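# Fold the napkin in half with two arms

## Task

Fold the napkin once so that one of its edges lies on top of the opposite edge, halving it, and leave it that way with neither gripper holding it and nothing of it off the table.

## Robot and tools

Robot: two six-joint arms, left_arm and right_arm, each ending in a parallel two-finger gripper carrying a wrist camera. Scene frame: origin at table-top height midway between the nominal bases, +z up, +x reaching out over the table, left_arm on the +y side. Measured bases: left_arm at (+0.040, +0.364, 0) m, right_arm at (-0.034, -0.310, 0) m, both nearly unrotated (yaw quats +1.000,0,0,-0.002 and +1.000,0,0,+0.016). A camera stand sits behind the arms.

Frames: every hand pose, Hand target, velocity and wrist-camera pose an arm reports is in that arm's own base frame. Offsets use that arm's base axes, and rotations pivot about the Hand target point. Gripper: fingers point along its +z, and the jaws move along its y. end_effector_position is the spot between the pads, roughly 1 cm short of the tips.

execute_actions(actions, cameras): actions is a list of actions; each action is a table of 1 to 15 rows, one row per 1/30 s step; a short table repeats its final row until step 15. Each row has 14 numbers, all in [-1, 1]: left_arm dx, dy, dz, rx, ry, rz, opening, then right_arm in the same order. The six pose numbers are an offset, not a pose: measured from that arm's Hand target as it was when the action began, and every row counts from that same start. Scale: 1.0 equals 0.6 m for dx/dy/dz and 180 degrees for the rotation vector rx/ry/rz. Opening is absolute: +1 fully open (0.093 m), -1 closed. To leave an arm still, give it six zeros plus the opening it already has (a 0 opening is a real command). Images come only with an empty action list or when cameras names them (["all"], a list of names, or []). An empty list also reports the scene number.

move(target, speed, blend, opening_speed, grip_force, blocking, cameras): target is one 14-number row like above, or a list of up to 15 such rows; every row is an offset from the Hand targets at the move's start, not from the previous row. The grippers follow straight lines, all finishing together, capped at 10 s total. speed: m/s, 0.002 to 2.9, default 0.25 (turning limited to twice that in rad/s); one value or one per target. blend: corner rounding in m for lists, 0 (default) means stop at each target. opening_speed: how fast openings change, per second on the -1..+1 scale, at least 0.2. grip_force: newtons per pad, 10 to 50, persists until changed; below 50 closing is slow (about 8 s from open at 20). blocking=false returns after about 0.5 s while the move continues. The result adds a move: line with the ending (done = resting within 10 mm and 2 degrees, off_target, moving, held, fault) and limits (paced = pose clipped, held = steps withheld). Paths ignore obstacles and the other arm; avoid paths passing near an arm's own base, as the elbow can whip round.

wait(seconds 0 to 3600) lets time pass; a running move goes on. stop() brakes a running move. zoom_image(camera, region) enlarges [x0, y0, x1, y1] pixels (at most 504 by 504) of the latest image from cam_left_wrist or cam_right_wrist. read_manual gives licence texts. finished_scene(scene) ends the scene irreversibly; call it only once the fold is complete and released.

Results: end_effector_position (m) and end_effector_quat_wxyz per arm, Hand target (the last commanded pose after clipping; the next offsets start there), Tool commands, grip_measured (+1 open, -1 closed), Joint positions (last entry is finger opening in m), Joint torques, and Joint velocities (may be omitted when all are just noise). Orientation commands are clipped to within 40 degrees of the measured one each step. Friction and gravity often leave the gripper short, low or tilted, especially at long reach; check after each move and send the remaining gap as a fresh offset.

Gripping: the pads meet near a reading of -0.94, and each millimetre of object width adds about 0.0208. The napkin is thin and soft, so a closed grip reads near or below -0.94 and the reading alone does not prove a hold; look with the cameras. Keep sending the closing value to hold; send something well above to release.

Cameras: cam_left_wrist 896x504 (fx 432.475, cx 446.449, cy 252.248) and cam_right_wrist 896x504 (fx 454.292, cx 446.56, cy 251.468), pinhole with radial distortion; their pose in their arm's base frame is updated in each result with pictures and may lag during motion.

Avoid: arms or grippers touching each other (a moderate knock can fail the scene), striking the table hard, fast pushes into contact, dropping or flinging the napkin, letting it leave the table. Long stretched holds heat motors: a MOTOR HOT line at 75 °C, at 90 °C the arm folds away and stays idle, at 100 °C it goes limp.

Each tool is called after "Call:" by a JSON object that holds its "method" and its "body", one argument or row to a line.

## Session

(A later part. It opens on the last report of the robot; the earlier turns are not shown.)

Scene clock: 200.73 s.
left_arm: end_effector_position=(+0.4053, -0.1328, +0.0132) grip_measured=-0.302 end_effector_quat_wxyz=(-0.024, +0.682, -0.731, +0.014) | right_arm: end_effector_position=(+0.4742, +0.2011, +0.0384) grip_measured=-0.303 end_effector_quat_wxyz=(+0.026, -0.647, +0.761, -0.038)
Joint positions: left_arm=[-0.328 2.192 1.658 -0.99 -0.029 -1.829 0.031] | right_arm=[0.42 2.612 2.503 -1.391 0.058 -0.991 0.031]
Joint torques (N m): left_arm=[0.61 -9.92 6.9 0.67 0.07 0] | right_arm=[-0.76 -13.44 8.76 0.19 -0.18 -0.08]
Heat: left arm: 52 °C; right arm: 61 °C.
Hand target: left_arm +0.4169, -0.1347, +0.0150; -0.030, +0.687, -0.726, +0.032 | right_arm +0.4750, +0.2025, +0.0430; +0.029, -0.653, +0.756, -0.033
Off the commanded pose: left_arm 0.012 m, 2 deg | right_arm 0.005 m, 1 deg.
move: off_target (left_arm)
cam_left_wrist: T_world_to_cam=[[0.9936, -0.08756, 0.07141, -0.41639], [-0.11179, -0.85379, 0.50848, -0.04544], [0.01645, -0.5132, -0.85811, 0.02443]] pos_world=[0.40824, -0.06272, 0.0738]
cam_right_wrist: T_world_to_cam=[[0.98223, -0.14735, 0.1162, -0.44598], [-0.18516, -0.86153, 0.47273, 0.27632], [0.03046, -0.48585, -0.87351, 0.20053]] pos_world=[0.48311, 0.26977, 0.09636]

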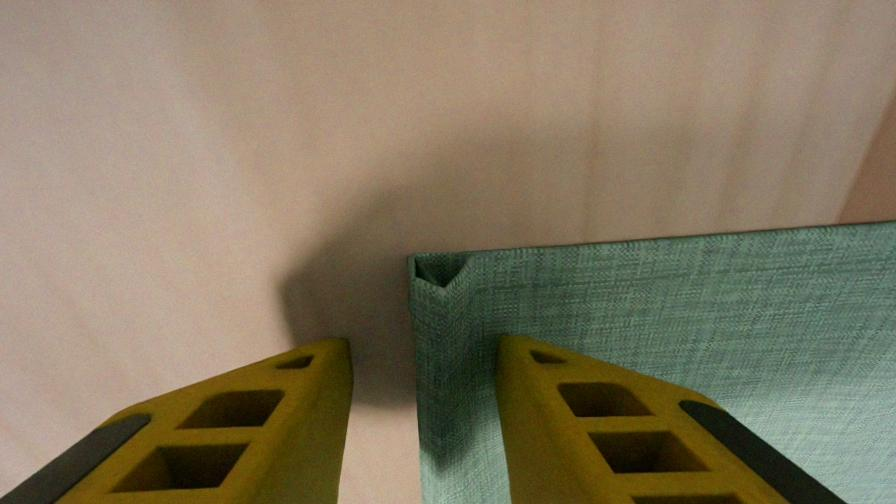

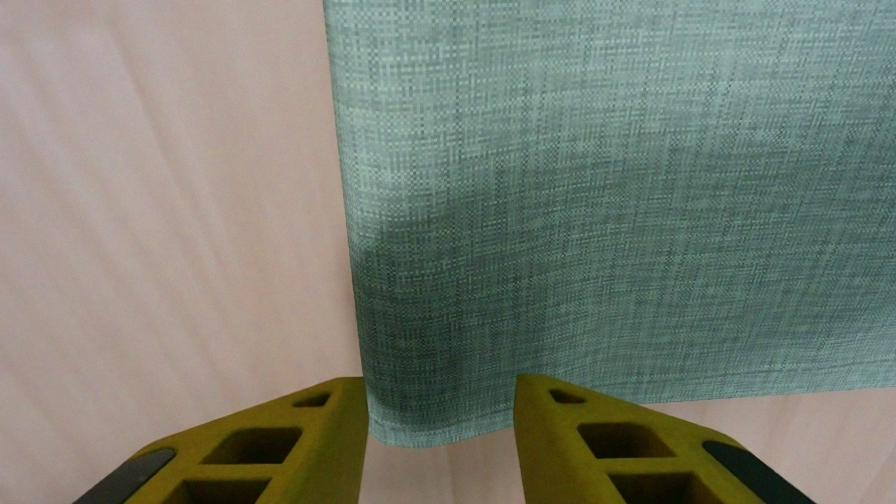

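Call:
{"method": "move", "body": {
  "target": [0.0, 0.0, 0.0, 0, 0, 0, -0.3, -0.0148, 0.0022, -0.0367, 0, 0, 0, -0.3],
  "speed": 0.08,
  "cameras": ["cam_right_wrist"]
}}

Scene clock: 202.10 s.
left_arm: end_effector_position=(+0.4053, -0.1328, +0.0132) grip_measured=-0.302 end_effector_quat_wxyz=(-0.024, +0.682, -0.731, +0.014) | right_arm: end_effector_position=(+0.4611, +0.1966, +0.0178) grip_measured=-0.302 end_effector_quat_wxyz=(+0.007, -0.649, +0.760, -0.033)
Joint positions: left_arm=[-0.328 2.192 1.658 -0.99 -0.029 -1.829 0.031] | right_arm=[0.423 2.566 2.336 -1.31 0.059 -0.991 0.031]
Joint torques (N m): left_arm=[0.61 -9.92 6.9 0.67 0.07 0.01] | right_arm=[0.18 -15.17 4.18 0.79 -0.17 0.02]
Heat: left arm: 51 °C; right arm: 60 °C.
Hand target: left_arm +0.4169, -0.1347, +0.0150; -0.030, +0.687, -0.726, +0.032 | right_arm +0.4661, +0.2039, +0.0210; +0.029, -0.653, +0.756, -0.033
Off the commanded pose: left_arm 0.012 m, 2 deg | right_arm 0.009 m, 3 deg.
move: off_target (right_arm)
cam_right_wrist: T_world_to_cam=[[0.98625, -0.14261, 0.08357, -0.43352], [-0.16529, -0.85348, 0.49422, 0.2687], [0.00084, -0.50123, -0.86531, 0.19724]] pos_world=[0.4718, 0.26637, 0.07411]

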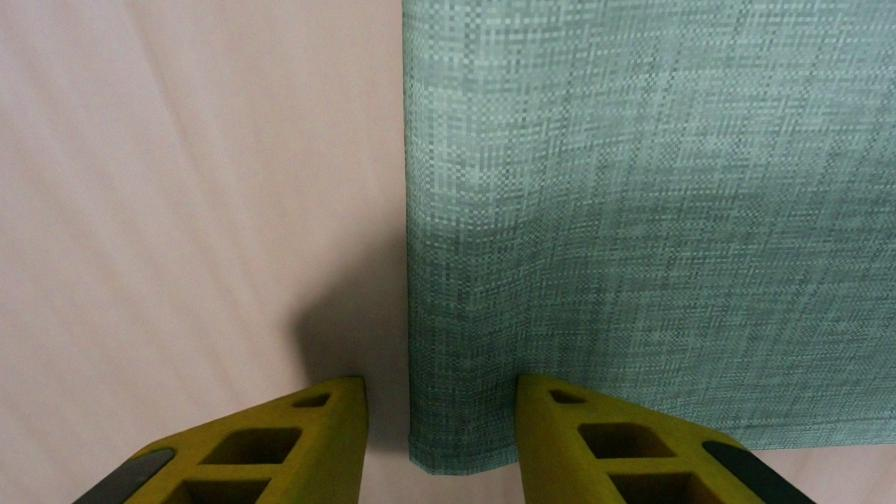

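Call:
{"method": "move", "body": {
  "target": [0.0, 0.0, -0.015, 0, 0, 0, -0.3, 0.003, 0.0, -0.02, 0, 0, 0, -0.3],
  "speed": 0.06,
  "cameras": []
}}

Call:
{"method": "move", "body": {
  "target": [0.0, 0.0, 0.0, 0, 0, 0, -1.0, 0.0, 0.0, 0.0, 0, 0, 0, -1.0],
  "opening_speed": 0.4,
  "cameras": ["all"]
}}

Scene clock: 203.17 s.
left_arm: end_effector_position=(+0.4119, -0.1351, +0.0137) grip_measured=-0.302 end_effector_quat_wxyz=(-0.031, +0.682, -0.731, +0.027) | right_arm: end_effector_position=(+0.4611, +0.1967, +0.0179) grip_measured=-0.302 end_effector_quat_wxyz=(+0.010, -0.649, +0.760, -0.034)
Joint positions: left_arm=[-0.328 2.192 1.658 -0.961 -0.029 -1.829 0.031] | right_arm=[0.423 2.553 2.313 -1.291 0.059 -0.991 0.031]
Joint torques (N m): left_arm=[0.59 -9.03 5.19 0.74 0.07 0] | right_arm=[0.03 -13.23 3.64 1.02 -0.17 0.01]
Heat: left arm: 51 °C; right arm: 60 °C.
Hand target: left_arm +0.4169, -0.1347, +0.0060; -0.030, +0.687, -0.726, +0.032 | right_arm +0.4679, +0.2039, +0.0090; +0.029, -0.653, +0.756, -0.033
Off the commanded pose: left_arm 0.009 m, 1 deg | right_arm 0.013 m, 2 deg.
move: off_target (right_arm)

Scene clock: 205.43 s.
left_arm: end_effector_position=(+0.4125, -0.1346, +0.0137) grip_measured=-0.989 end_effector_quat_wxyz=(-0.031, +0.682, -0.730, +0.027) | right_arm: end_effector_position=(+0.4605, +0.1989, +0.0178) grip_measured=-0.984 end_effector_quat_wxyz=(+0.012, -0.653, +0.756, -0.034)
Joint positions: left_arm=[-0.327 2.192 1.658 -0.96 -0.029 -1.829 0] | right_arm=[0.428 2.55 2.306 -1.285 0.059 -0.998 0]
Joint torques (N m): left_arm=[0.59 -9.05 5.2 0.74 0.07 0] | right_arm=[0.03 -13.03 4.03 0.98 -0.17 0.01]
Heat: left arm: 50 °C; right arm: 60 °C.
Hand target: left_arm +0.4169, -0.1347, +0.0060; -0.030, +0.687, -0.726, +0.032 | right_arm +0.4679, +0.2039, +0.0090; +0.029, -0.653, +0.756, -0.033
Off the commanded pose: left_arm 0.009 m, 1 deg | right_arm 0.013 m, 2 deg.
move: done
cam_left_wrist: T_world_to_cam=[[0.99122, -0.08525, 0.1011, -0.4229], [-0.12538, -0.84894, 0.5134, -0.04015], [0.04206, -0.52157, -0.85217, 0.01199]] pos_world=[0.41365, -0.06388, 0.07358]
cam_right_wrist: T_world_to_cam=[[0.98707, -0.13093, 0.09243, -0.43548], [-0.15954, -0.85745, 0.4892, 0.26873], [0.01521, -0.49763, -0.86726, 0.1911]] pos_world=[0.46982, 0.2685, 0.07452]

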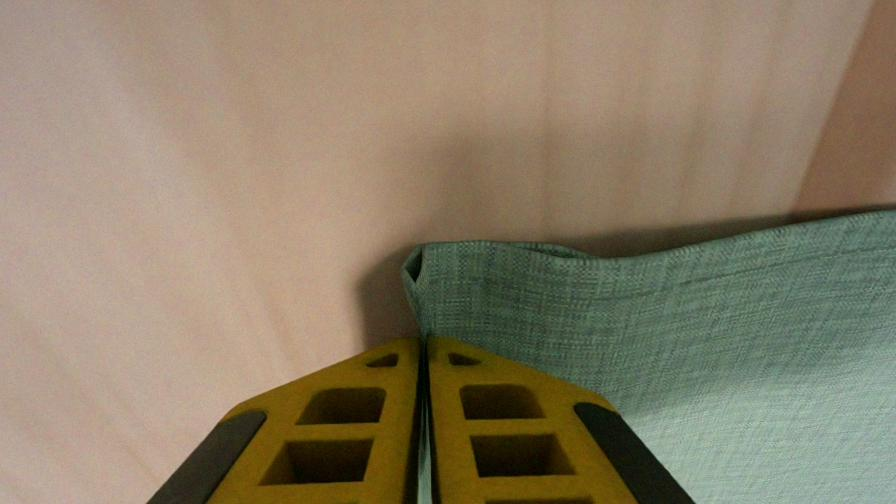

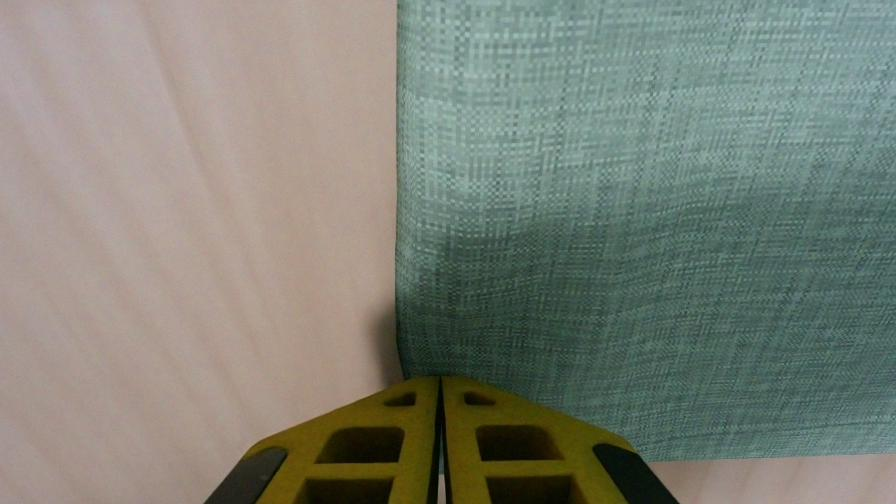

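Call:
{"method": "move", "body": {
  "target": [0.0, 0.0, 0.0, 0, 0, 0, -1.0, 0.0, 0.0, 0.06, -0.0105, -0.0714, 0, -0.3],
  "speed": 0.1,
  "cameras": ["cam_right_wrist"]
}}

Scene clock: 208.43 s.
left_arm: end_effector_position=(+0.4125, -0.1346, +0.0137) grip_measured=-0.989 end_effector_quat_wxyz=(-0.031, +0.682, -0.730, +0.027) | right_arm: end_effector_position=(+0.4601, +0.1975, +0.0218) grip_measured=-0.303 end_effector_quat_wxyz=(+0.068, -0.654, +0.747, -0.102)
Joint positions: left_arm=[-0.327 2.192 1.658 -0.96 -0.029 -1.829 0] | right_arm=[0.46 2.357 1.949 -0.977 0.162 -0.994 0.031]
Joint torques (N m): left_arm=[0.59 -9.03 5.2 0.74 0.07 0] | right_arm=[0.34 -17.07 5.56 0.99 0.08 0.22]
Heat: left arm: 50 °C; right arm: 60 °C.
Hand target: left_arm +0.4169, -0.1347, +0.0060; -0.030, +0.687, -0.726, +0.032 | right_arm +0.4679, +0.2039, +0.0450; +0.102, -0.646, +0.747, -0.118
Off the commanded pose: left_arm 0.009 m, 1 deg | right_arm 0.025 m, 4 deg.
move: off_target (right_arm)
cam_right_wrist: T_world_to_cam=[[0.95771, -0.11002, 0.26587, -0.42999], [-0.2306, -0.8461, 0.48056, 0.29615], [0.17208, -0.52155, -0.83569, 0.12571]] pos_world=[0.45847, 0.26883, 0.07705]

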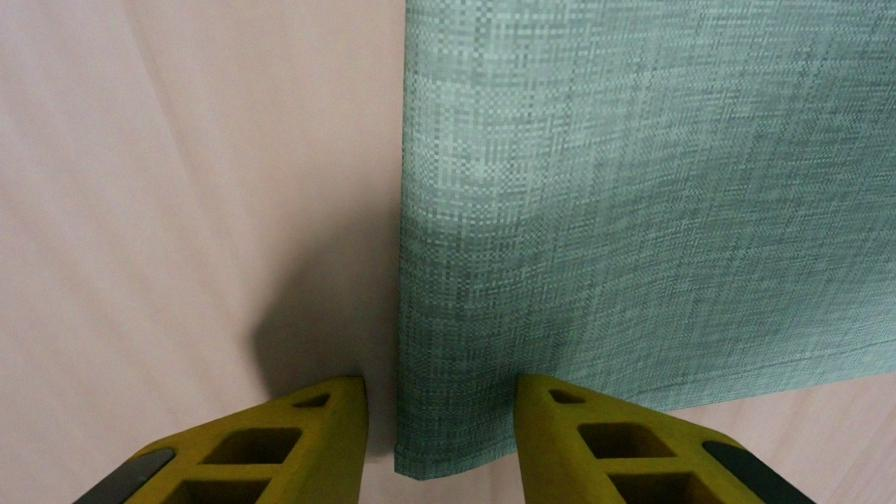

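Call:
{"method": "move", "body": {
  "target": [0.0, 0.0, 0.0, 0, 0, 0, -1.0, 0.0, 0.0, -0.058, 0, 0, 0, -0.3],
  "speed": 0.08,
  "cameras": ["cam_right_wrist"]
}}

Scene clock: 209.73 s.
left_arm: end_effector_position=(+0.4125, -0.1346, +0.0137) grip_measured=-0.989 end_effector_quat_wxyz=(-0.031, +0.682, -0.730, +0.027) | right_arm: end_effector_position=(+0.4597, +0.1982, +0.0212) grip_measured=-0.303 end_effector_quat_wxyz=(+0.082, -0.654, +0.743, -0.117)
Joint positions: left_arm=[-0.327 2.192 1.658 -0.96 -0.029 -1.829 0] | right_arm=[0.469 2.323 1.878 -0.906 0.185 -0.994 0.031]
Joint torques (N m): left_arm=[0.61 -9.03 5.19 0.74 0.07 0] | right_arm=[0.24 -11.26 3.82 1.56 -0.05 0.22]
Heat: left arm: 50 °C; right arm: 60 °C.
Hand target: left_arm +0.4169, -0.1347, +0.0060; -0.030, +0.687, -0.726, +0.032 | right_arm +0.4679, +0.2039, +0.0102; +0.102, -0.646, +0.747, -0.118
Off the commanded pose: left_arm 0.009 m, 1 deg | right_arm 0.015 m, 3 deg.
move: off_target (right_arm)
cam_right_wrist: T_world_to_cam=[[0.94672, -0.10425, 0.30472, -0.42632], [-0.246, -0.84474, 0.47528, 0.30383], [0.20786, -0.52492, -0.82538, 0.10958]] pos_world=[0.45557, 0.26974, 0.07595]

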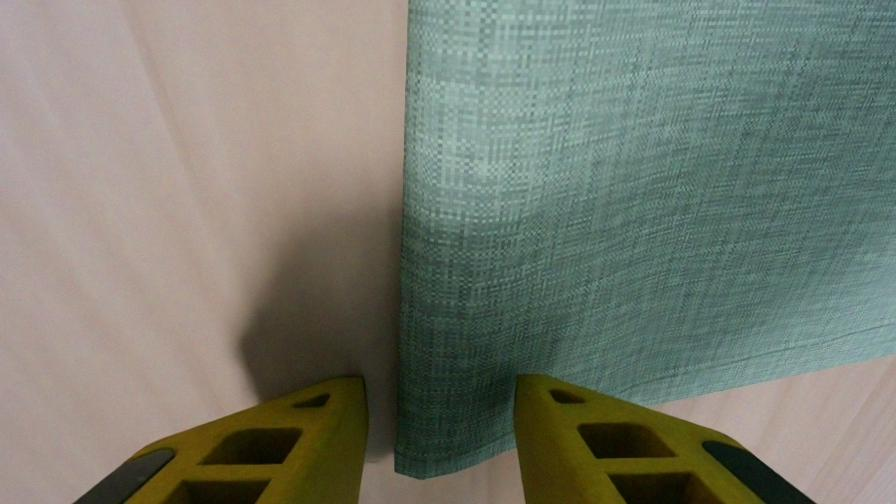

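Call:
{"method": "move", "body": {
  "target": [0.0, 0.0, 0.0, 0, 0, 0, -1.0, 0.0, 0.0, 0.0, 0, 0, 0, -1.0],
  "opening_speed": 0.4,
  "cameras": ["cam_right_wrist"]
}}

Call:
{"method": "zoom_image", "body": {
  "camera": "cam_right_wrist",
  "region": [340, 250, 600, 500]
}}

Scene clock: 212.30 s.
left_arm: end_effector_position=(+0.4125, -0.1346, +0.0137) grip_measured=-0.989 end_effector_quat_wxyz=(-0.031, +0.682, -0.730, +0.027) | right_arm: end_effector_position=(+0.4579, +0.2016, +0.0183) grip_measured=-0.984 end_effector_quat_wxyz=(+0.085, -0.656, +0.742, -0.113)
Joint positions: left_arm=[-0.327 2.192 1.658 -0.96 -0.029 -1.829 0] | right_arm=[0.474 2.32 1.862 -0.888 0.176 -0.994 0]
Joint torques (N m): left_arm=[0.59 -9.05 5.19 0.74 0.07 0] | right_arm=[-0.28 -10.97 5.22 1.39 -0.04 0.22]
Heat: left arm: 49 °C; right arm: 59 °C.
Hand target: left_arm +0.4169, -0.1347, +0.0060; -0.030, +0.687, -0.726, +0.032 | right_arm +0.4679, +0.2039, +0.0102; +0.102, -0.646, +0.747, -0.118
Off the commanded pose: left_arm 0.009 m, 1 deg | right_arm 0.013 m, 2 deg.
move: done
cam_right_wrist: T_world_to_cam=[[0.94738, -0.1011, 0.30373, -0.4243], [-0.24044, -0.85113, 0.46666, 0.30651], [0.21133, -0.51513, -0.83065, 0.10594]] pos_world=[0.45328, 0.27255, 0.07384]

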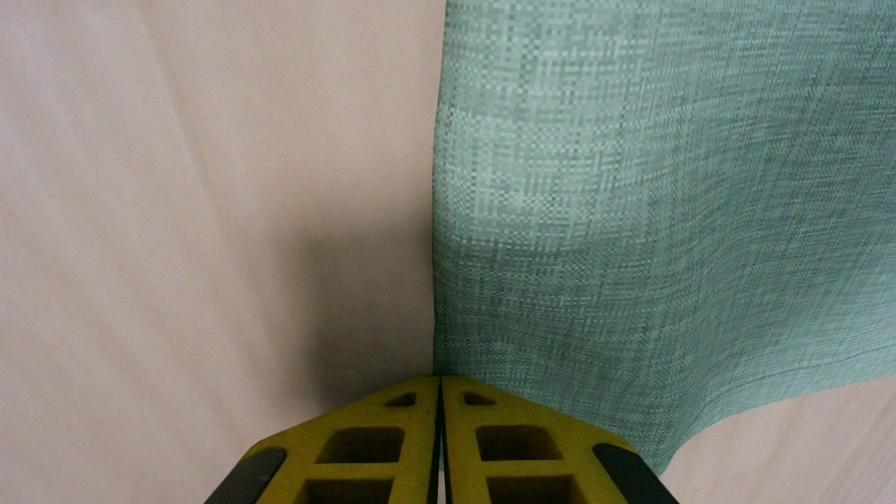

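Scaled by 1.938 from the camera's image (finer frame: 1280x720).

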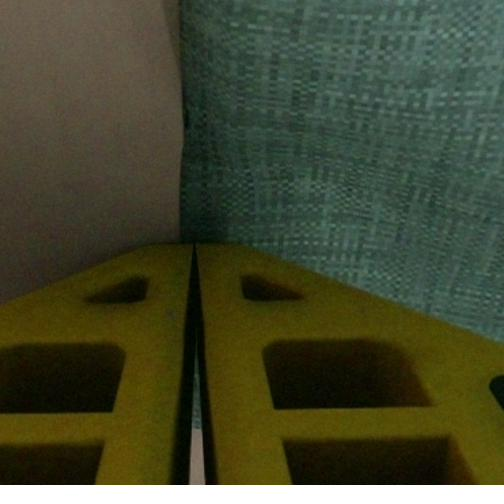

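Call:
{"method": "move", "body": {
  "target": [-0.015, 0.0, 0.083, 0, 0, 0, -1.0, -0.015, 0.0, 0.083, 0, 0, 0, -1.0],
  "speed": 0.1,
  "cameras": ["all"]
}}

Scene clock: 214.20 s.
left_arm: end_effector_position=(+0.3956, -0.1309, +0.0204) grip_measured=-0.989 end_effector_quat_wxyz=(-0.012, +0.681, -0.733, -0.008) | right_arm: end_effector_position=(+0.4532, +0.1992, +0.0265) grip_measured=-0.984 end_effector_quat_wxyz=(+0.073, -0.656, +0.744, -0.110)
Joint positions: left_arm=[-0.331 2.192 1.689 -1.07 -0.029 -1.829 0] | right_arm=[0.474 2.316 1.892 -0.949 0.176 -0.989 0]
Joint torques (N m): left_arm=[-0.05 -16.61 8.32 0.09 0.06 -0.06] | right_arm=[0.54 -17.18 8.99 0.43 -0.03 0.25]
Heat: left arm: 49 °C; right arm: 59 °C.
Hand target: left_arm +0.4079, -0.1347, +0.0558; -0.030, +0.687, -0.726, +0.032 | right_arm +0.4589, +0.2039, +0.0600; +0.102, -0.646, +0.747, -0.118
Off the commanded pose: left_arm 0.038 m, 5 deg | right_arm 0.034 m, 4 deg.
move: off_target (left_arm, right_arm)
cam_left_wrist: T_world_to_cam=[[0.99553, -0.0914, 0.02379, -0.40749], [-0.09103, -0.86149, 0.49954, -0.05752], [-0.02516, -0.49948, -0.86596, 0.05012]] pos_world=[0.4017, -0.06177, 0.08184]
cam_right_wrist: T_world_to_cam=[[0.95366, -0.10209, 0.28304, -0.4247], [-0.23327, -0.84503, 0.48115, 0.29472], [0.19006, -0.52488, -0.82969, 0.12414]] pos_world=[0.45018, 0.27085, 0.0814]

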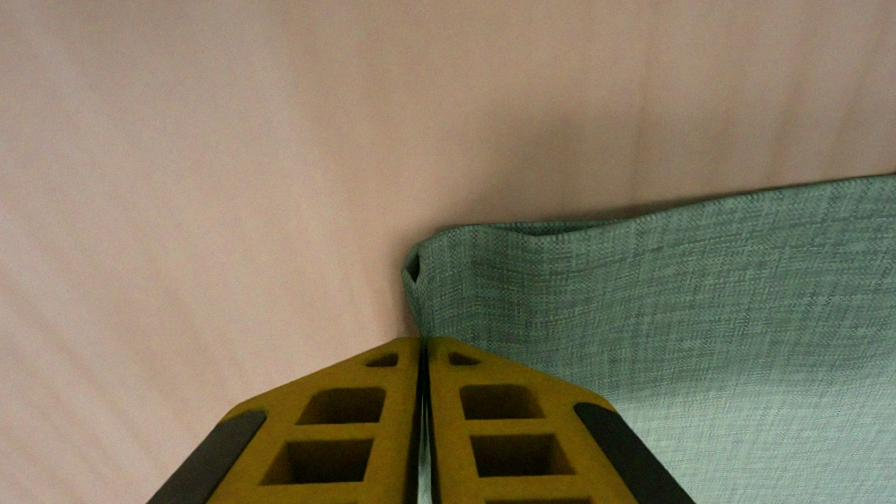

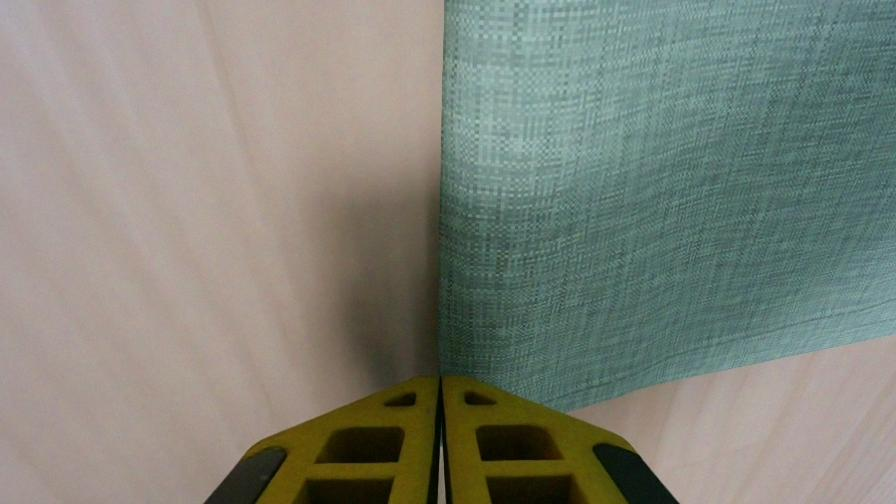

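Call:
{"method": "move", "body": {
  "target": [
    [-0.03, 0.002, 0.035, 0, 0, 0, -1.0, -0.03, 0.004, 0.035, 0, 0, 0, -1.0],
    [-0.2328, 0.013, 0.02, 0, 0, 0, -1.0, -0.2308, 0.034, 0.02, 0, 0, 0, -1.0]
  ],
  "speed": 0.15,
  "blend": [0.015, 0.0],
  "cameras": ["all"]
}}

Scene clock: 217.37 s.
left_arm: end_effector_position=(+0.2614, -0.1235, +0.0566) grip_measured=-0.989 end_effector_quat_wxyz=(-0.016, +0.682, -0.731, +0.002) | right_arm: end_effector_position=(+0.3120, +0.2206, +0.0569) grip_measured=-0.984 end_effector_quat_wxyz=(+0.067, -0.659, +0.742, -0.109)
Joint positions: left_arm=[-0.459 1.667 1.115 -1.004 -0.029 -1.961 0] | right_arm=[0.71 1.898 1.375 -0.908 0.216 -0.758 0]
Joint torques (N m): left_arm=[-0.46 -10.17 5 0.58 -0.07 -0.07] | right_arm=[-0.17 -12.52 5.67 0.93 0.14 0.25]
Heat: left arm: 49 °C; right arm: 59 °C.
Hand target: left_arm +0.2682, -0.1269, +0.0678; -0.030, +0.687, -0.726, +0.032 | right_arm +0.3204, +0.2243, +0.0720; +0.102, -0.646, +0.747, -0.118
Off the commanded pose: left_arm 0.014 m, 4 deg | right_arm 0.018 m, 4 deg.
move: off_target (left_arm, right_arm); blend cut to 0.0141 m at target 1
cam_left_wrist: T_world_to_cam=[[0.99531, -0.08658, 0.04325, -0.27443], [-0.09655, -0.85755, 0.50526, -0.08], [-0.00666, -0.50706, -0.86188, 0.07579]] pos_world=[0.26592, -0.05394, 0.11761]
cam_right_wrist: T_world_to_cam=[[0.95705, -0.09454, 0.27405, -0.29872], [-0.2236, -0.84242, 0.49024, 0.26109], [0.18452, -0.53046, -0.82738, 0.19013]] pos_world=[0.30918, 0.29256, 0.11119]

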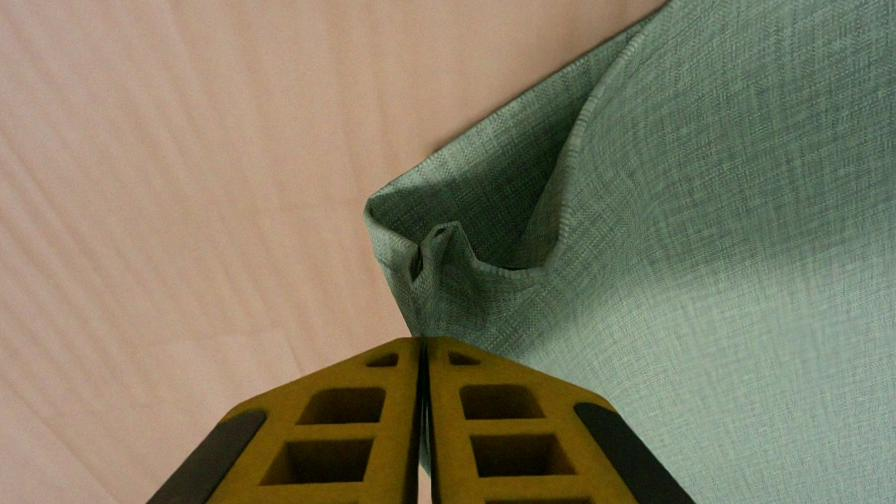

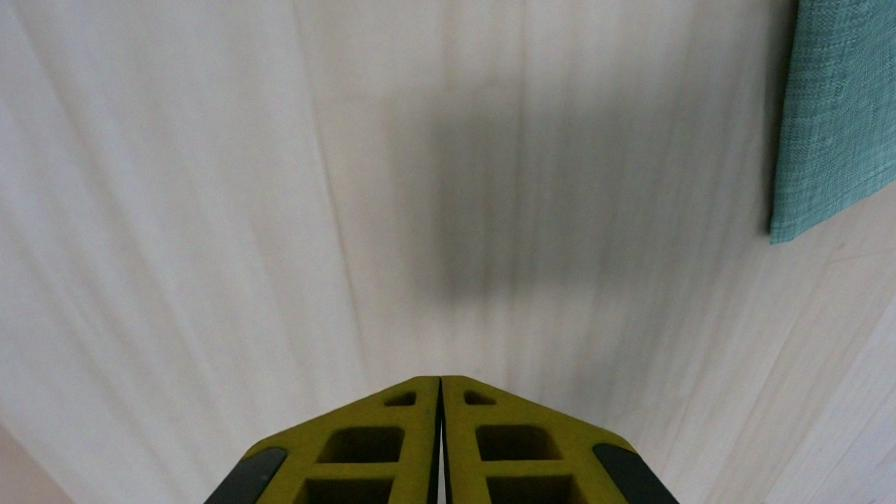

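Call:
{"method": "move", "body": {
  "target": [0, 0, 0, 0, 0, 0, -1.0, 0.2307, 0.0092, 0.03, -0.0018, 0.0447, 0.1188, 0.0],
  "speed": 0.25,
  "cameras": ["all"]
}}

Scene clock: 222.67 s.
left_arm: end_effector_position=(+0.2614, -0.1235, +0.0566) grip_measured=-0.989 end_effector_quat_wxyz=(-0.016, +0.682, -0.731, +0.002) | right_arm: end_effector_position=(+0.4595, +0.2261, +0.0858) grip_measured=-0.003 end_effector_quat_wxyz=(-0.065, +0.773, -0.628, +0.061)
Joint positions: left_arm=[-0.459 1.667 1.115 -1.004 -0.029 -1.961 0] | right_arm=[0.477 2.448 2.375 -1.331 0.059 -1.305 0.045]
Joint torques (N m): left_arm=[-0.47 -10.17 5.01 0.57 -0.07 -0.07] | right_arm=[-0.31 -12.51 8.96 0.35 -0.22 -0.08]
Heat: left arm: 48 °C; right arm: 58 °C.
Hand target: left_arm +0.2682, -0.1269, +0.0678; -0.030, +0.687, -0.726, +0.032 | right_arm +0.4589, +0.2298, +0.0900; -0.068, +0.780, -0.620, +0.054
Off the commanded pose: left_arm 0.014 m, 4 deg | right_arm 0.006 m, 2 deg.
move: done
cam_left_wrist: T_world_to_cam=[[0.99531, -0.08658, 0.04325, -0.27443], [-0.09655, -0.85755, 0.50526, -0.08], [-0.00666, -0.50706, -0.86188, 0.07579]] pos_world=[0.26592, -0.05394, 0.11761]
cam_right_wrist: T_world_to_cam=[[0.95584, 0.21409, 0.20132, -0.51023], [0.09746, -0.87721, 0.47011, 0.14658], [0.27725, -0.42973, -0.85934, 0.12715]] pos_world=[0.43816, 0.29246, 0.14307]

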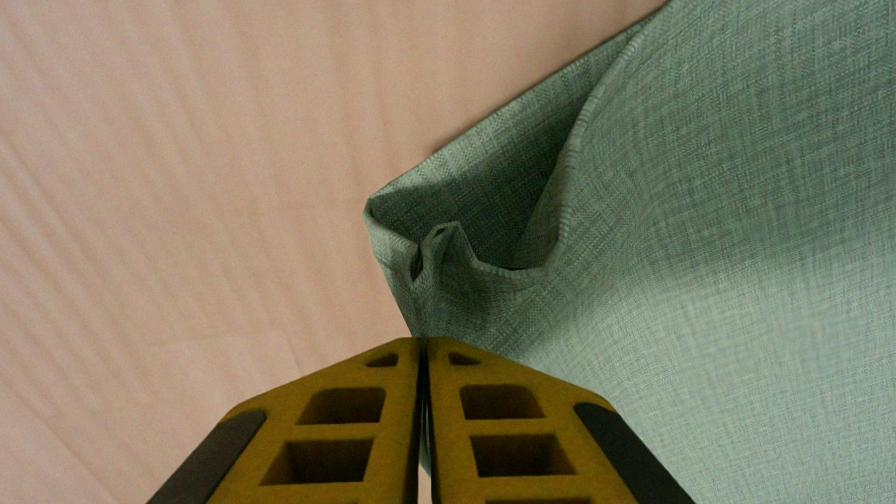

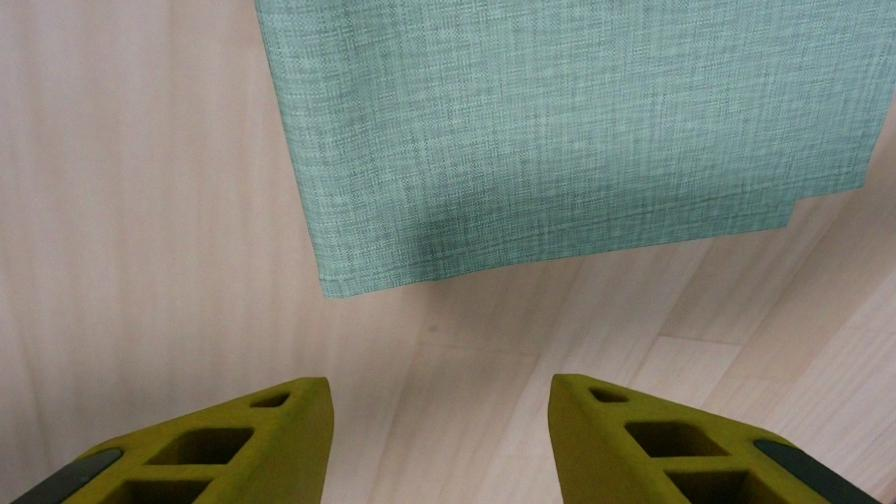

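Call:
{"method": "move", "body": {
  "target": [0, 0, 0, 0, 0, 0, -1.0, -0.015, -0.0035, -0.09, 0, 0, 0, 0.0],
  "speed": 0.12,
  "cameras": ["cam_right_wrist"]
}}

Scene clock: 225.87 s.
left_arm: end_effector_position=(+0.2614, -0.1235, +0.0566) grip_measured=-0.989 end_effector_quat_wxyz=(-0.016, +0.682, -0.731, +0.002) | right_arm: end_effector_position=(+0.4398, +0.2188, +0.0193) grip_measured=-0.003 end_effector_quat_wxyz=(-0.029, +0.779, -0.625, +0.044)
Joint positions: left_arm=[-0.459 1.667 1.115 -1.004 -0.029 -1.961 0] | right_arm=[0.481 2.423 2.076 -1.135 0.058 -1.31 0.045]
Joint torques (N m): left_arm=[-0.47 -10.18 5 0.58 -0.07 -0.07] | right_arm=[0.25 -16.43 5.19 0.95 -0.21 -0.03]
Heat: left arm: 48 °C; right arm: 58 °C.
Hand target: left_arm +0.2682, -0.1269, +0.0678; -0.030, +0.687, -0.726, +0.032 | right_arm +0.4499, +0.2277, +0.0360; -0.068, +0.780, -0.620, +0.054
Off the commanded pose: left_arm 0.014 m, 4 deg | right_arm 0.021 m, 5 deg.
move: off_target (right_arm)
cam_right_wrist: T_world_to_cam=[[0.96524, 0.2289, 0.12614, -0.48241], [0.13936, -0.85907, 0.49253, 0.1505], [0.2211, -0.45783, -0.86111, 0.10322]] pos_world=[0.42185, 0.28698, 0.07561]

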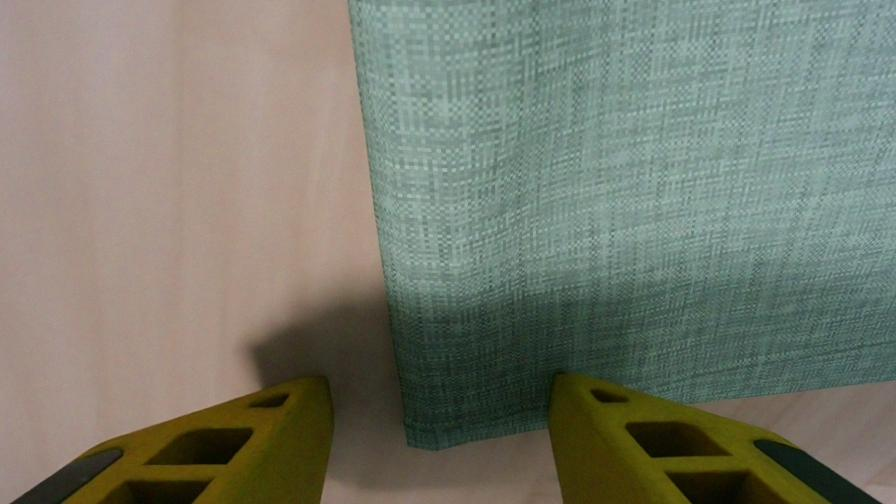

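Call:
{"method": "move", "body": {
  "target": [0, 0, 0, 0, 0, 0, -1.0, 0.005, 0.0, -0.035, 0.0075, -0.0325, 0, 0.0],
  "speed": 0.08,
  "cameras": ["cam_right_wrist"]
}}

Scene clock: 227.57 s.
left_arm: end_effector_position=(+0.2614, -0.1235, +0.0566) grip_measured=-0.989 end_effector_quat_wxyz=(-0.016, +0.682, -0.731, +0.002) | right_arm: end_effector_position=(+0.4389, +0.2185, +0.0216) grip_measured=-0.003 end_effector_quat_wxyz=(-0.078, +0.777, -0.621, +0.070)
Joint positions: left_arm=[-0.459 1.667 1.115 -1.004 -0.029 -1.961 0] | right_arm=[0.484 2.297 1.849 -0.923 0.065 -1.314 0.045]
Joint torques (N m): left_arm=[-0.47 -10.18 5 0.57 -0.07 -0.07] | right_arm=[0.35 -11.51 4.08 1.72 -0.01 -0.01]
Heat: left arm: 47 °C; right arm: 58 °C.
Hand target: left_arm +0.2682, -0.1269, +0.0678; -0.030, +0.687, -0.726, +0.032 | right_arm +0.4529, +0.2277, +0.0150; -0.109, +0.775, -0.616, +0.086
Off the commanded pose: left_arm 0.014 m, 4 deg | right_arm 0.018 m, 4 deg.
move: off_target (right_arm)
cam_right_wrist: T_world_to_cam=[[0.94552, 0.22728, 0.23312, -0.47508], [0.09639, -0.87933, 0.46635, 0.17316], [0.31098, -0.41847, -0.85333, 0.05702]] pos_world=[0.41477, 0.2841, 0.07865]

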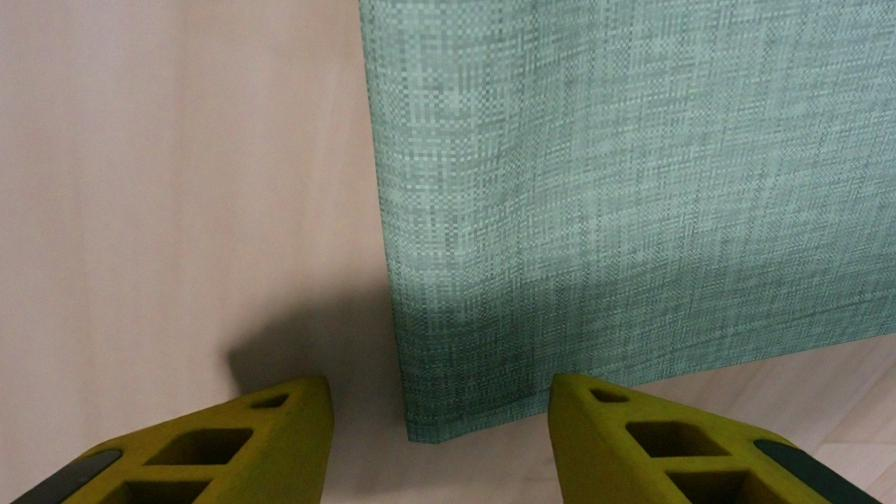

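Call:
{"method": "execute_actions", "body": {
  "actions": []
}}

Scene clock: 229.10 s.
left_arm: end_effector_position=(+0.2614, -0.1235, +0.0566) grip_measured=-0.989 end_effector_quat_wxyz=(-0.016, +0.682, -0.731, +0.002) | right_arm: end_effector_position=(+0.4389, +0.2185, +0.0216) grip_measured=-0.003 end_effector_quat_wxyz=(-0.078, +0.777, -0.621, +0.070)
Joint positions: left_arm=[-0.459 1.667 1.115 -1.004 -0.029 -1.961 0] | right_arm=[0.484 2.297 1.849 -0.923 0.065 -1.314 0.045]
Joint velocities: within noise
Joint torques (N m): left_arm=[-0.46 -10.18 5 0.57 -0.07 -0.07] | right_arm=[0.35 -11.52 4.1 1.73 -0.01 -0.01]
Heat: left arm: 47 °C; right arm: 58 °C.
Hand target: left_arm +0.2682, -0.1269, +0.0678; -0.030, +0.687, -0.726, +0.032 | right_arm +0.4529, +0.2277, +0.0150; -0.109, +0.775, -0.616, +0.086
Tool commands: left_gripper/opening=-1.0 right_gripper/opening=+0.0
Off the commanded pose: left_arm 0.014 m, 4 deg | right_arm 0.018 m, 4 deg.
camera_calibration:
cam_left_wrist: T_world_to_cam=[[0.99531, -0.08658, 0.04325, -0.27443], [-0.09655, -0.85755, 0.50526, -0.08], [-0.00666, -0.50706, -0.86188, 0.07579]] pos_world=[0.26592, -0.05394, 0.11761]
cam_right_wrist: T_world_to_cam=[[0.94552, 0.22728, 0.23312, -0.47508], [0.09639, -0.87933, 0.46635, 0.17316], [0.31098, -0.41847, -0.85333, 0.05702]] pos_world=[0.41477, 0.2841, 0.07865]

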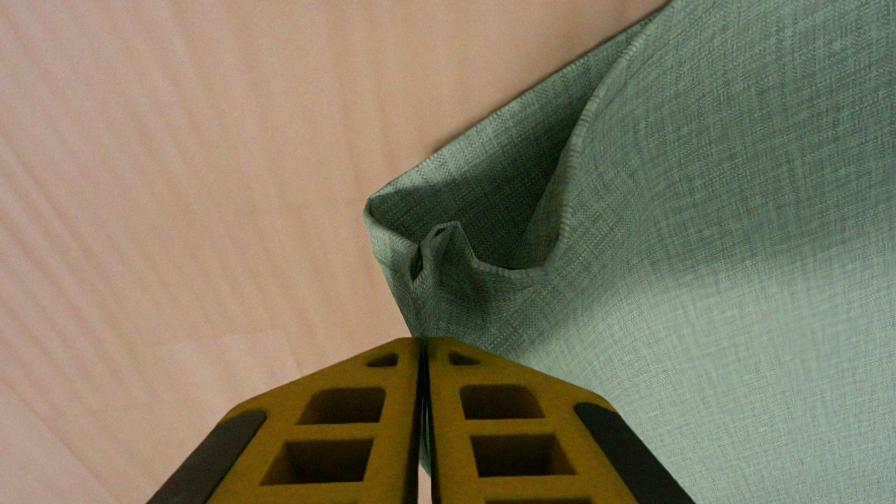

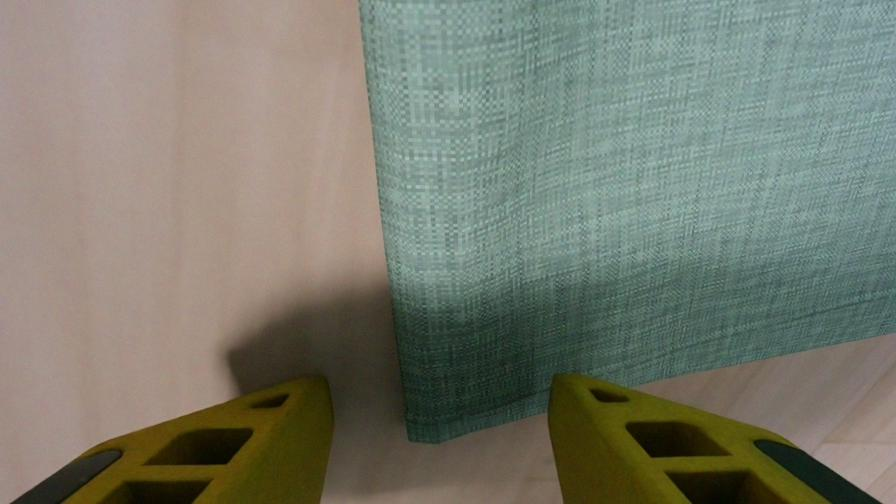

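Call:
{"method": "move", "body": {
  "target": [0,0,0,0,0,0,-1,0,0,0,0,0,0,-1],
  "opening_speed": 0.4,
  "cameras": ["cam_right_wrist"]
}}

Scene clock: 234.07 s.
left_arm: end_effector_position=(+0.2614, -0.1235, +0.0566) grip_measured=-0.989 end_effector_quat_wxyz=(-0.016, +0.682, -0.731, +0.002) | right_arm: end_effector_position=(+0.4448, +0.2239, +0.0190) grip_measured=-0.984 end_effector_quat_wxyz=(-0.095, +0.776, -0.619, +0.078)
Joint positions: left_arm=[-0.459 1.667 1.115 -1.004 -0.029 -1.961 0] | right_arm=[0.489 2.296 1.828 -0.865 0.067 -1.314 0]
Joint torques (N m): left_arm=[-0.47 -10.17 5 0.57 -0.07 -0.07] | right_arm=[0.18 -11.33 5.82 1.24 -0.03 -0.01]
Heat: left arm: 46 °C; right arm: 57 °C.
Hand target: left_arm +0.2682, -0.1269, +0.0678; -0.030, +0.687, -0.726, +0.032 | right_arm +0.4529, +0.2277, +0.0150; -0.109, +0.775, -0.616, +0.086
Off the commanded pose: left_arm 0.014 m, 4 deg | right_arm 0.010 m, 2 deg.
move: done
cam_right_wrist: T_world_to_cam=[[0.93588, 0.22705, 0.26942, -0.47759], [0.08415, -0.88659, 0.45485, 0.18591], [0.34214, -0.40301, -0.84884, 0.03784]] pos_world=[0.41837, 0.28851, 0.07623]

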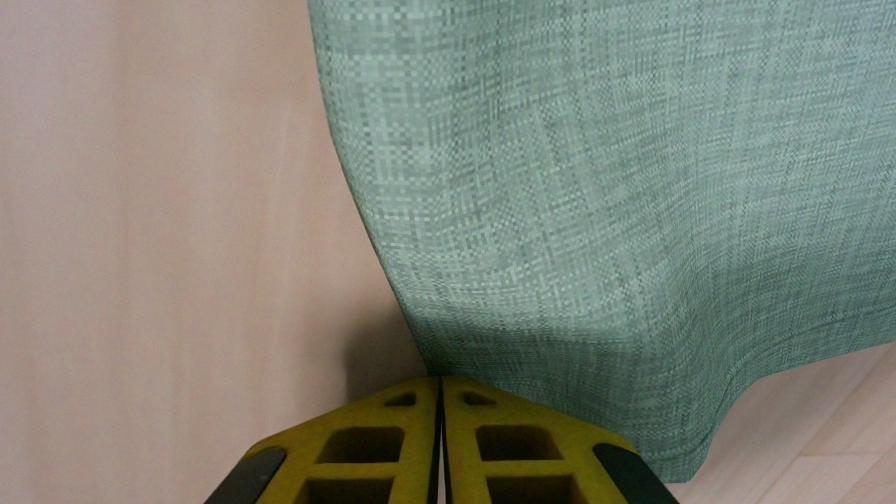

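Call:
{"method": "zoom_image", "body": {
  "camera": "cam_right_wrist",
  "region": [300, 260, 780, 504]
}}

Scaled by 1.050 from the camera's image (finer frame: 1280x720).

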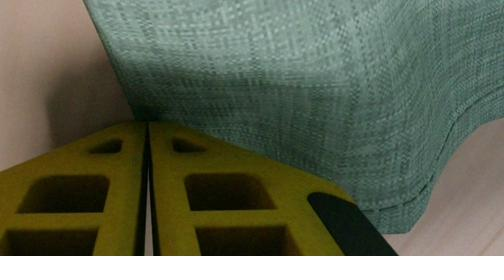

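Call:
{"method": "move", "body": {
  "target": [0,0,0,0,0,0,-1,-0.01,-0.01,0.09,0,0,0,-1],
  "speed": 0.1,
  "cameras": ["cam_right_wrist"]
}}

Scene clock: 235.93 s.
left_arm: end_effector_position=(+0.2614, -0.1235, +0.0566) grip_measured=-0.989 end_effector_quat_wxyz=(-0.016, +0.682, -0.731, +0.002) | right_arm: end_effector_position=(+0.4403, +0.2215, +0.0379) grip_measured=-0.984 end_effector_quat_wxyz=(-0.085, +0.777, -0.619, +0.074)
Joint positions: left_arm=[-0.459 1.667 1.115 -1.004 -0.029 -1.961 0] | right_arm=[0.489 2.28 1.883 -0.958 0.067 -1.314 0]
Joint torques (N m): left_arm=[-0.47 -10.17 5 0.57 -0.07 -0.07] | right_arm=[-0.34 -16.61 8.9 0.45 -0.04 -0.07]
Heat: left arm: 46 °C; right arm: 57 °C.
Hand target: left_arm +0.2682, -0.1269, +0.0678; -0.030, +0.687, -0.726, +0.032 | right_arm +0.4469, +0.2217, +0.0690; -0.109, +0.775, -0.616, +0.086
Off the commanded pose: left_arm 0.014 m, 4 deg | right_arm 0.032 m, 3 deg.
move: off_target (right_arm)
cam_right_wrist: T_world_to_cam=[[0.94113, 0.2299, 0.24783, -0.48009], [0.09357, -0.88165, 0.46253, 0.17001], [0.32484, -0.41211, -0.85126, 0.06418]] pos_world=[0.41507, 0.28671, 0.09498]

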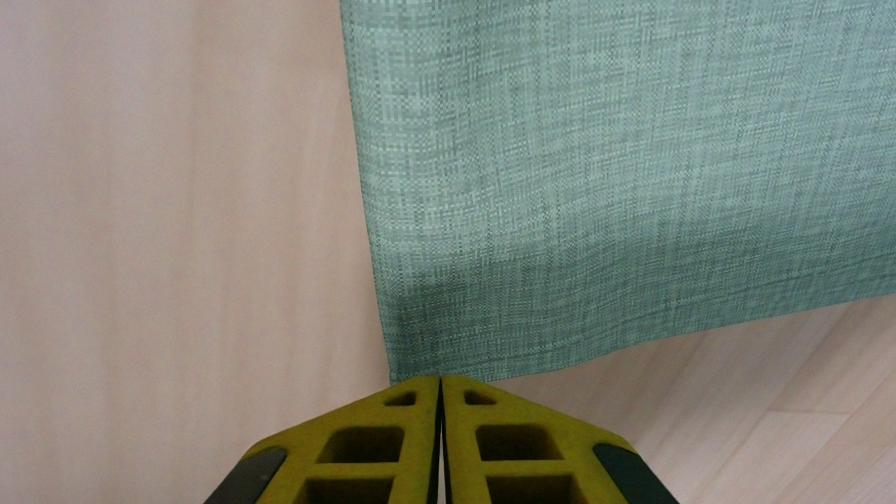

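Call:
{"method": "move", "body": {
  "target": [0,0,0,0,0,0,-1,-0.01,-0.02,0.12,0.102,0.0525,-0.4766,-0.4],
  "speed": 0.25,
  "cameras": ["cam_right_wrist"]
}}

Scene clock: 244.80 s.
left_arm: end_effector_position=(+0.2614, -0.1235, +0.0566) grip_measured=-0.989 end_effector_quat_wxyz=(-0.016, +0.682, -0.731, +0.002) | right_arm: end_effector_position=(+0.4411, +0.2088, +0.1369) grip_measured=-0.403 end_effector_quat_wxyz=(+0.088, -0.140, +0.986, +0.006)
Joint positions: left_arm=[-0.459 1.667 1.115 -1.004 -0.029 -1.961 0] | right_arm=[0.457 2.349 2.408 -1.457 0.042 0.172 0.026]
Joint torques (N m): left_arm=[-0.47 -10.17 5 0.57 -0.07 -0.07] | right_arm=[-0.85 -11.81 8.77 0.4 -0.17 0.23]
Heat: left arm: 45 °C; right arm: 57 °C.
Hand target: left_arm +0.2682, -0.1269, +0.0678; -0.030, +0.687, -0.726, +0.032 | right_arm +0.4409, +0.2097, +0.1410; +0.086, -0.130, +0.988, +0.012
Off the commanded pose: left_arm 0.014 m, 4 deg | right_arm 0.004 m, 1 deg.
move: done
cam_right_wrist: T_world_to_cam=[[0.28365, -0.95812, 0.03935, 0.06424], [-0.91692, -0.25899, 0.30361, 0.4504], [-0.2807, -0.1222, -0.95198, 0.36333]] pos_world=[0.49675, 0.2226, 0.20661]

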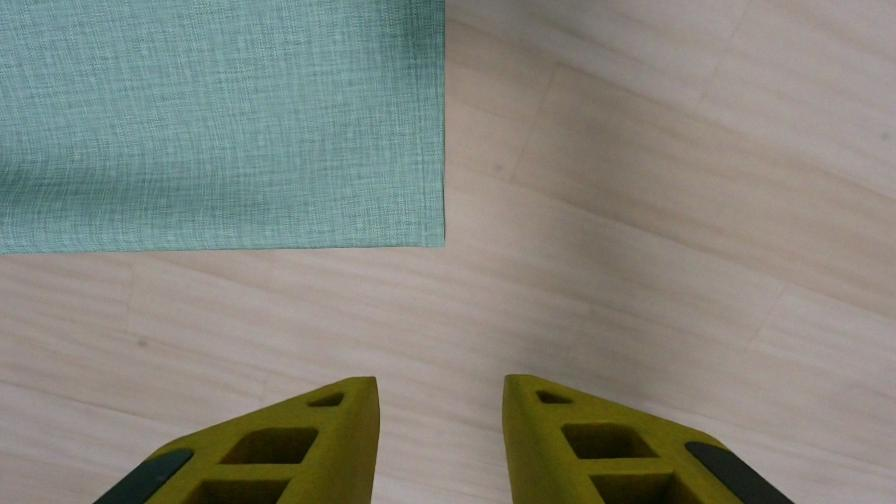

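Call:
{"method": "move", "body": {
  "target": [0,0,0,0,0,0,-1,0.0352,0.0088,-0.14,0,0,0,-0.4],
  "speed": 0.15,
  "cameras": ["cam_right_wrist"]
}}

Scene clock: 247.63 s.
left_arm: end_effector_position=(+0.2614, -0.1235, +0.0566) grip_measured=-0.989 end_effector_quat_wxyz=(-0.016, +0.682, -0.731, +0.002) | right_arm: end_effector_position=(+0.4526, +0.2148, +0.0551) grip_measured=-0.403 end_effector_quat_wxyz=(+0.071, -0.140, +0.988, +0.002)
Joint positions: left_arm=[-0.459 1.667 1.115 -1.004 -0.029 -1.961 0] | right_arm=[0.457 2.408 2.187 -1.215 0.041 0.172 0.026]
Joint torques (N m): left_arm=[-0.46 -10.17 5 0.57 -0.07 -0.07] | right_arm=[-0.9 -13.11 6.35 0.93 -0.17 0.13]
Heat: left arm: 45 °C; right arm: 57 °C.
Hand target: left_arm +0.2682, -0.1269, +0.0678; -0.030, +0.687, -0.726, +0.032 | right_arm +0.4620, +0.2150, +0.0570; +0.086, -0.130, +0.988, +0.012
Off the commanded pose: left_arm 0.014 m, 4 deg | right_arm 0.010 m, 2 deg.
move: done
cam_right_wrist: T_world_to_cam=[[0.28525, -0.95744, 0.044, 0.06879], [-0.90606, -0.2544, 0.33815, 0.47947], [-0.31256, -0.13632, -0.94006, 0.30626]] pos_world=[0.51053, 0.22959, 0.12275]

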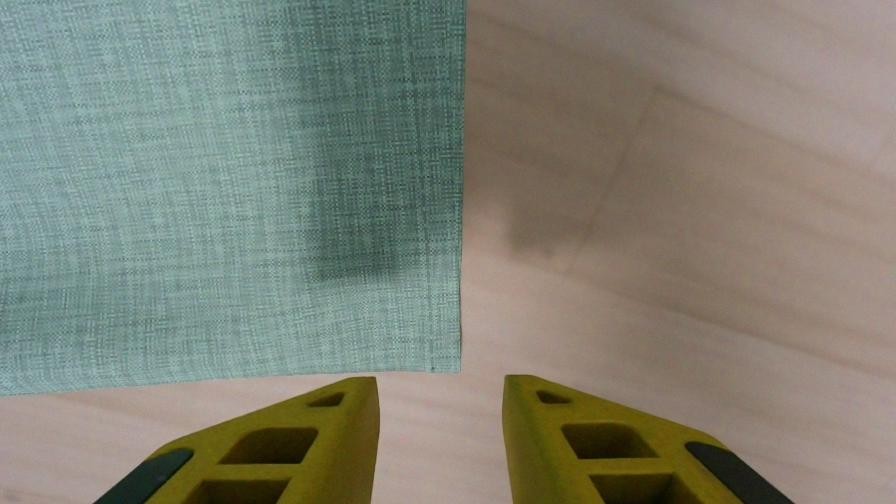

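Call:
{"method": "move", "body": {
  "target": [0,0,0,0,0,0,-1,0.0083,-0.006,-0.075,0,0,0,-0.4],
  "speed": 0.08,
  "cameras": ["cam_right_wrist"]
}}

Scene clock: 250.77 s.
left_arm: end_effector_position=(+0.2612, -0.1240, +0.0566) grip_measured=-0.989 end_effector_quat_wxyz=(-0.016, +0.682, -0.731, +0.002) | right_arm: end_effector_position=(+0.4581, +0.2100, +0.0195) grip_measured=-0.403 end_effector_quat_wxyz=(+0.073, -0.133, +0.988, +0.005)
Joint positions: left_arm=[-0.46 1.667 1.115 -1.004 -0.029 -1.961 0] | right_arm=[0.441 2.423 2.072 -1.077 0.035 0.172 0.026]
Joint torques (N m): left_arm=[-0.47 -10.17 5 0.57 -0.07 -0.07] | right_arm=[-0.91 -12.05 5.11 1.15 -0.13 0.01]
Heat: left arm: 45 °C; right arm: 58 °C.
Hand target: left_arm +0.2682, -0.1269, +0.0678; -0.030, +0.687, -0.726, +0.032 | right_arm +0.4670, +0.2114, +0.0120; +0.086, -0.130, +0.988, +0.012
Off the commanded pose: left_arm 0.014 m, 4 deg | right_arm 0.012 m, 2 deg.
move: off_target (right_arm)
cam_right_wrist: T_world_to_cam=[[0.27121, -0.96182, 0.03671, 0.07172], [-0.91111, -0.24424, 0.332, 0.49566], [-0.31036, -0.12349, -0.94256, 0.27014]] pos_world=[0.51599, 0.2234, 0.08743]

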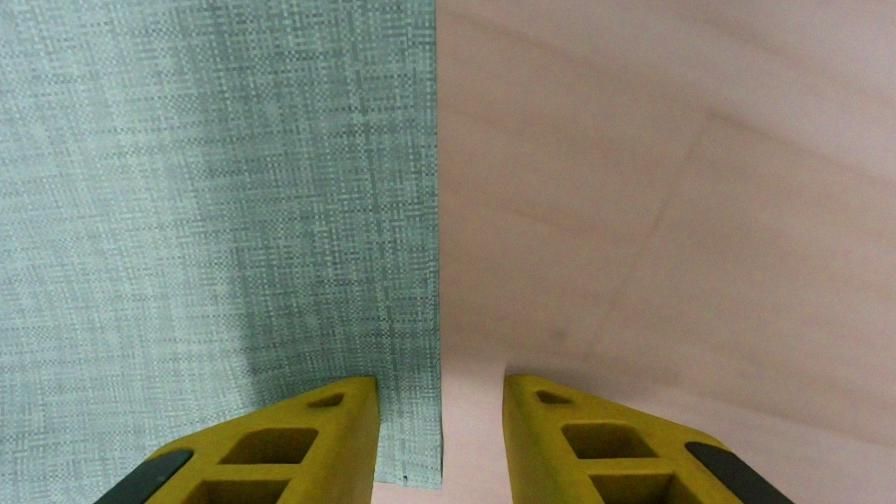

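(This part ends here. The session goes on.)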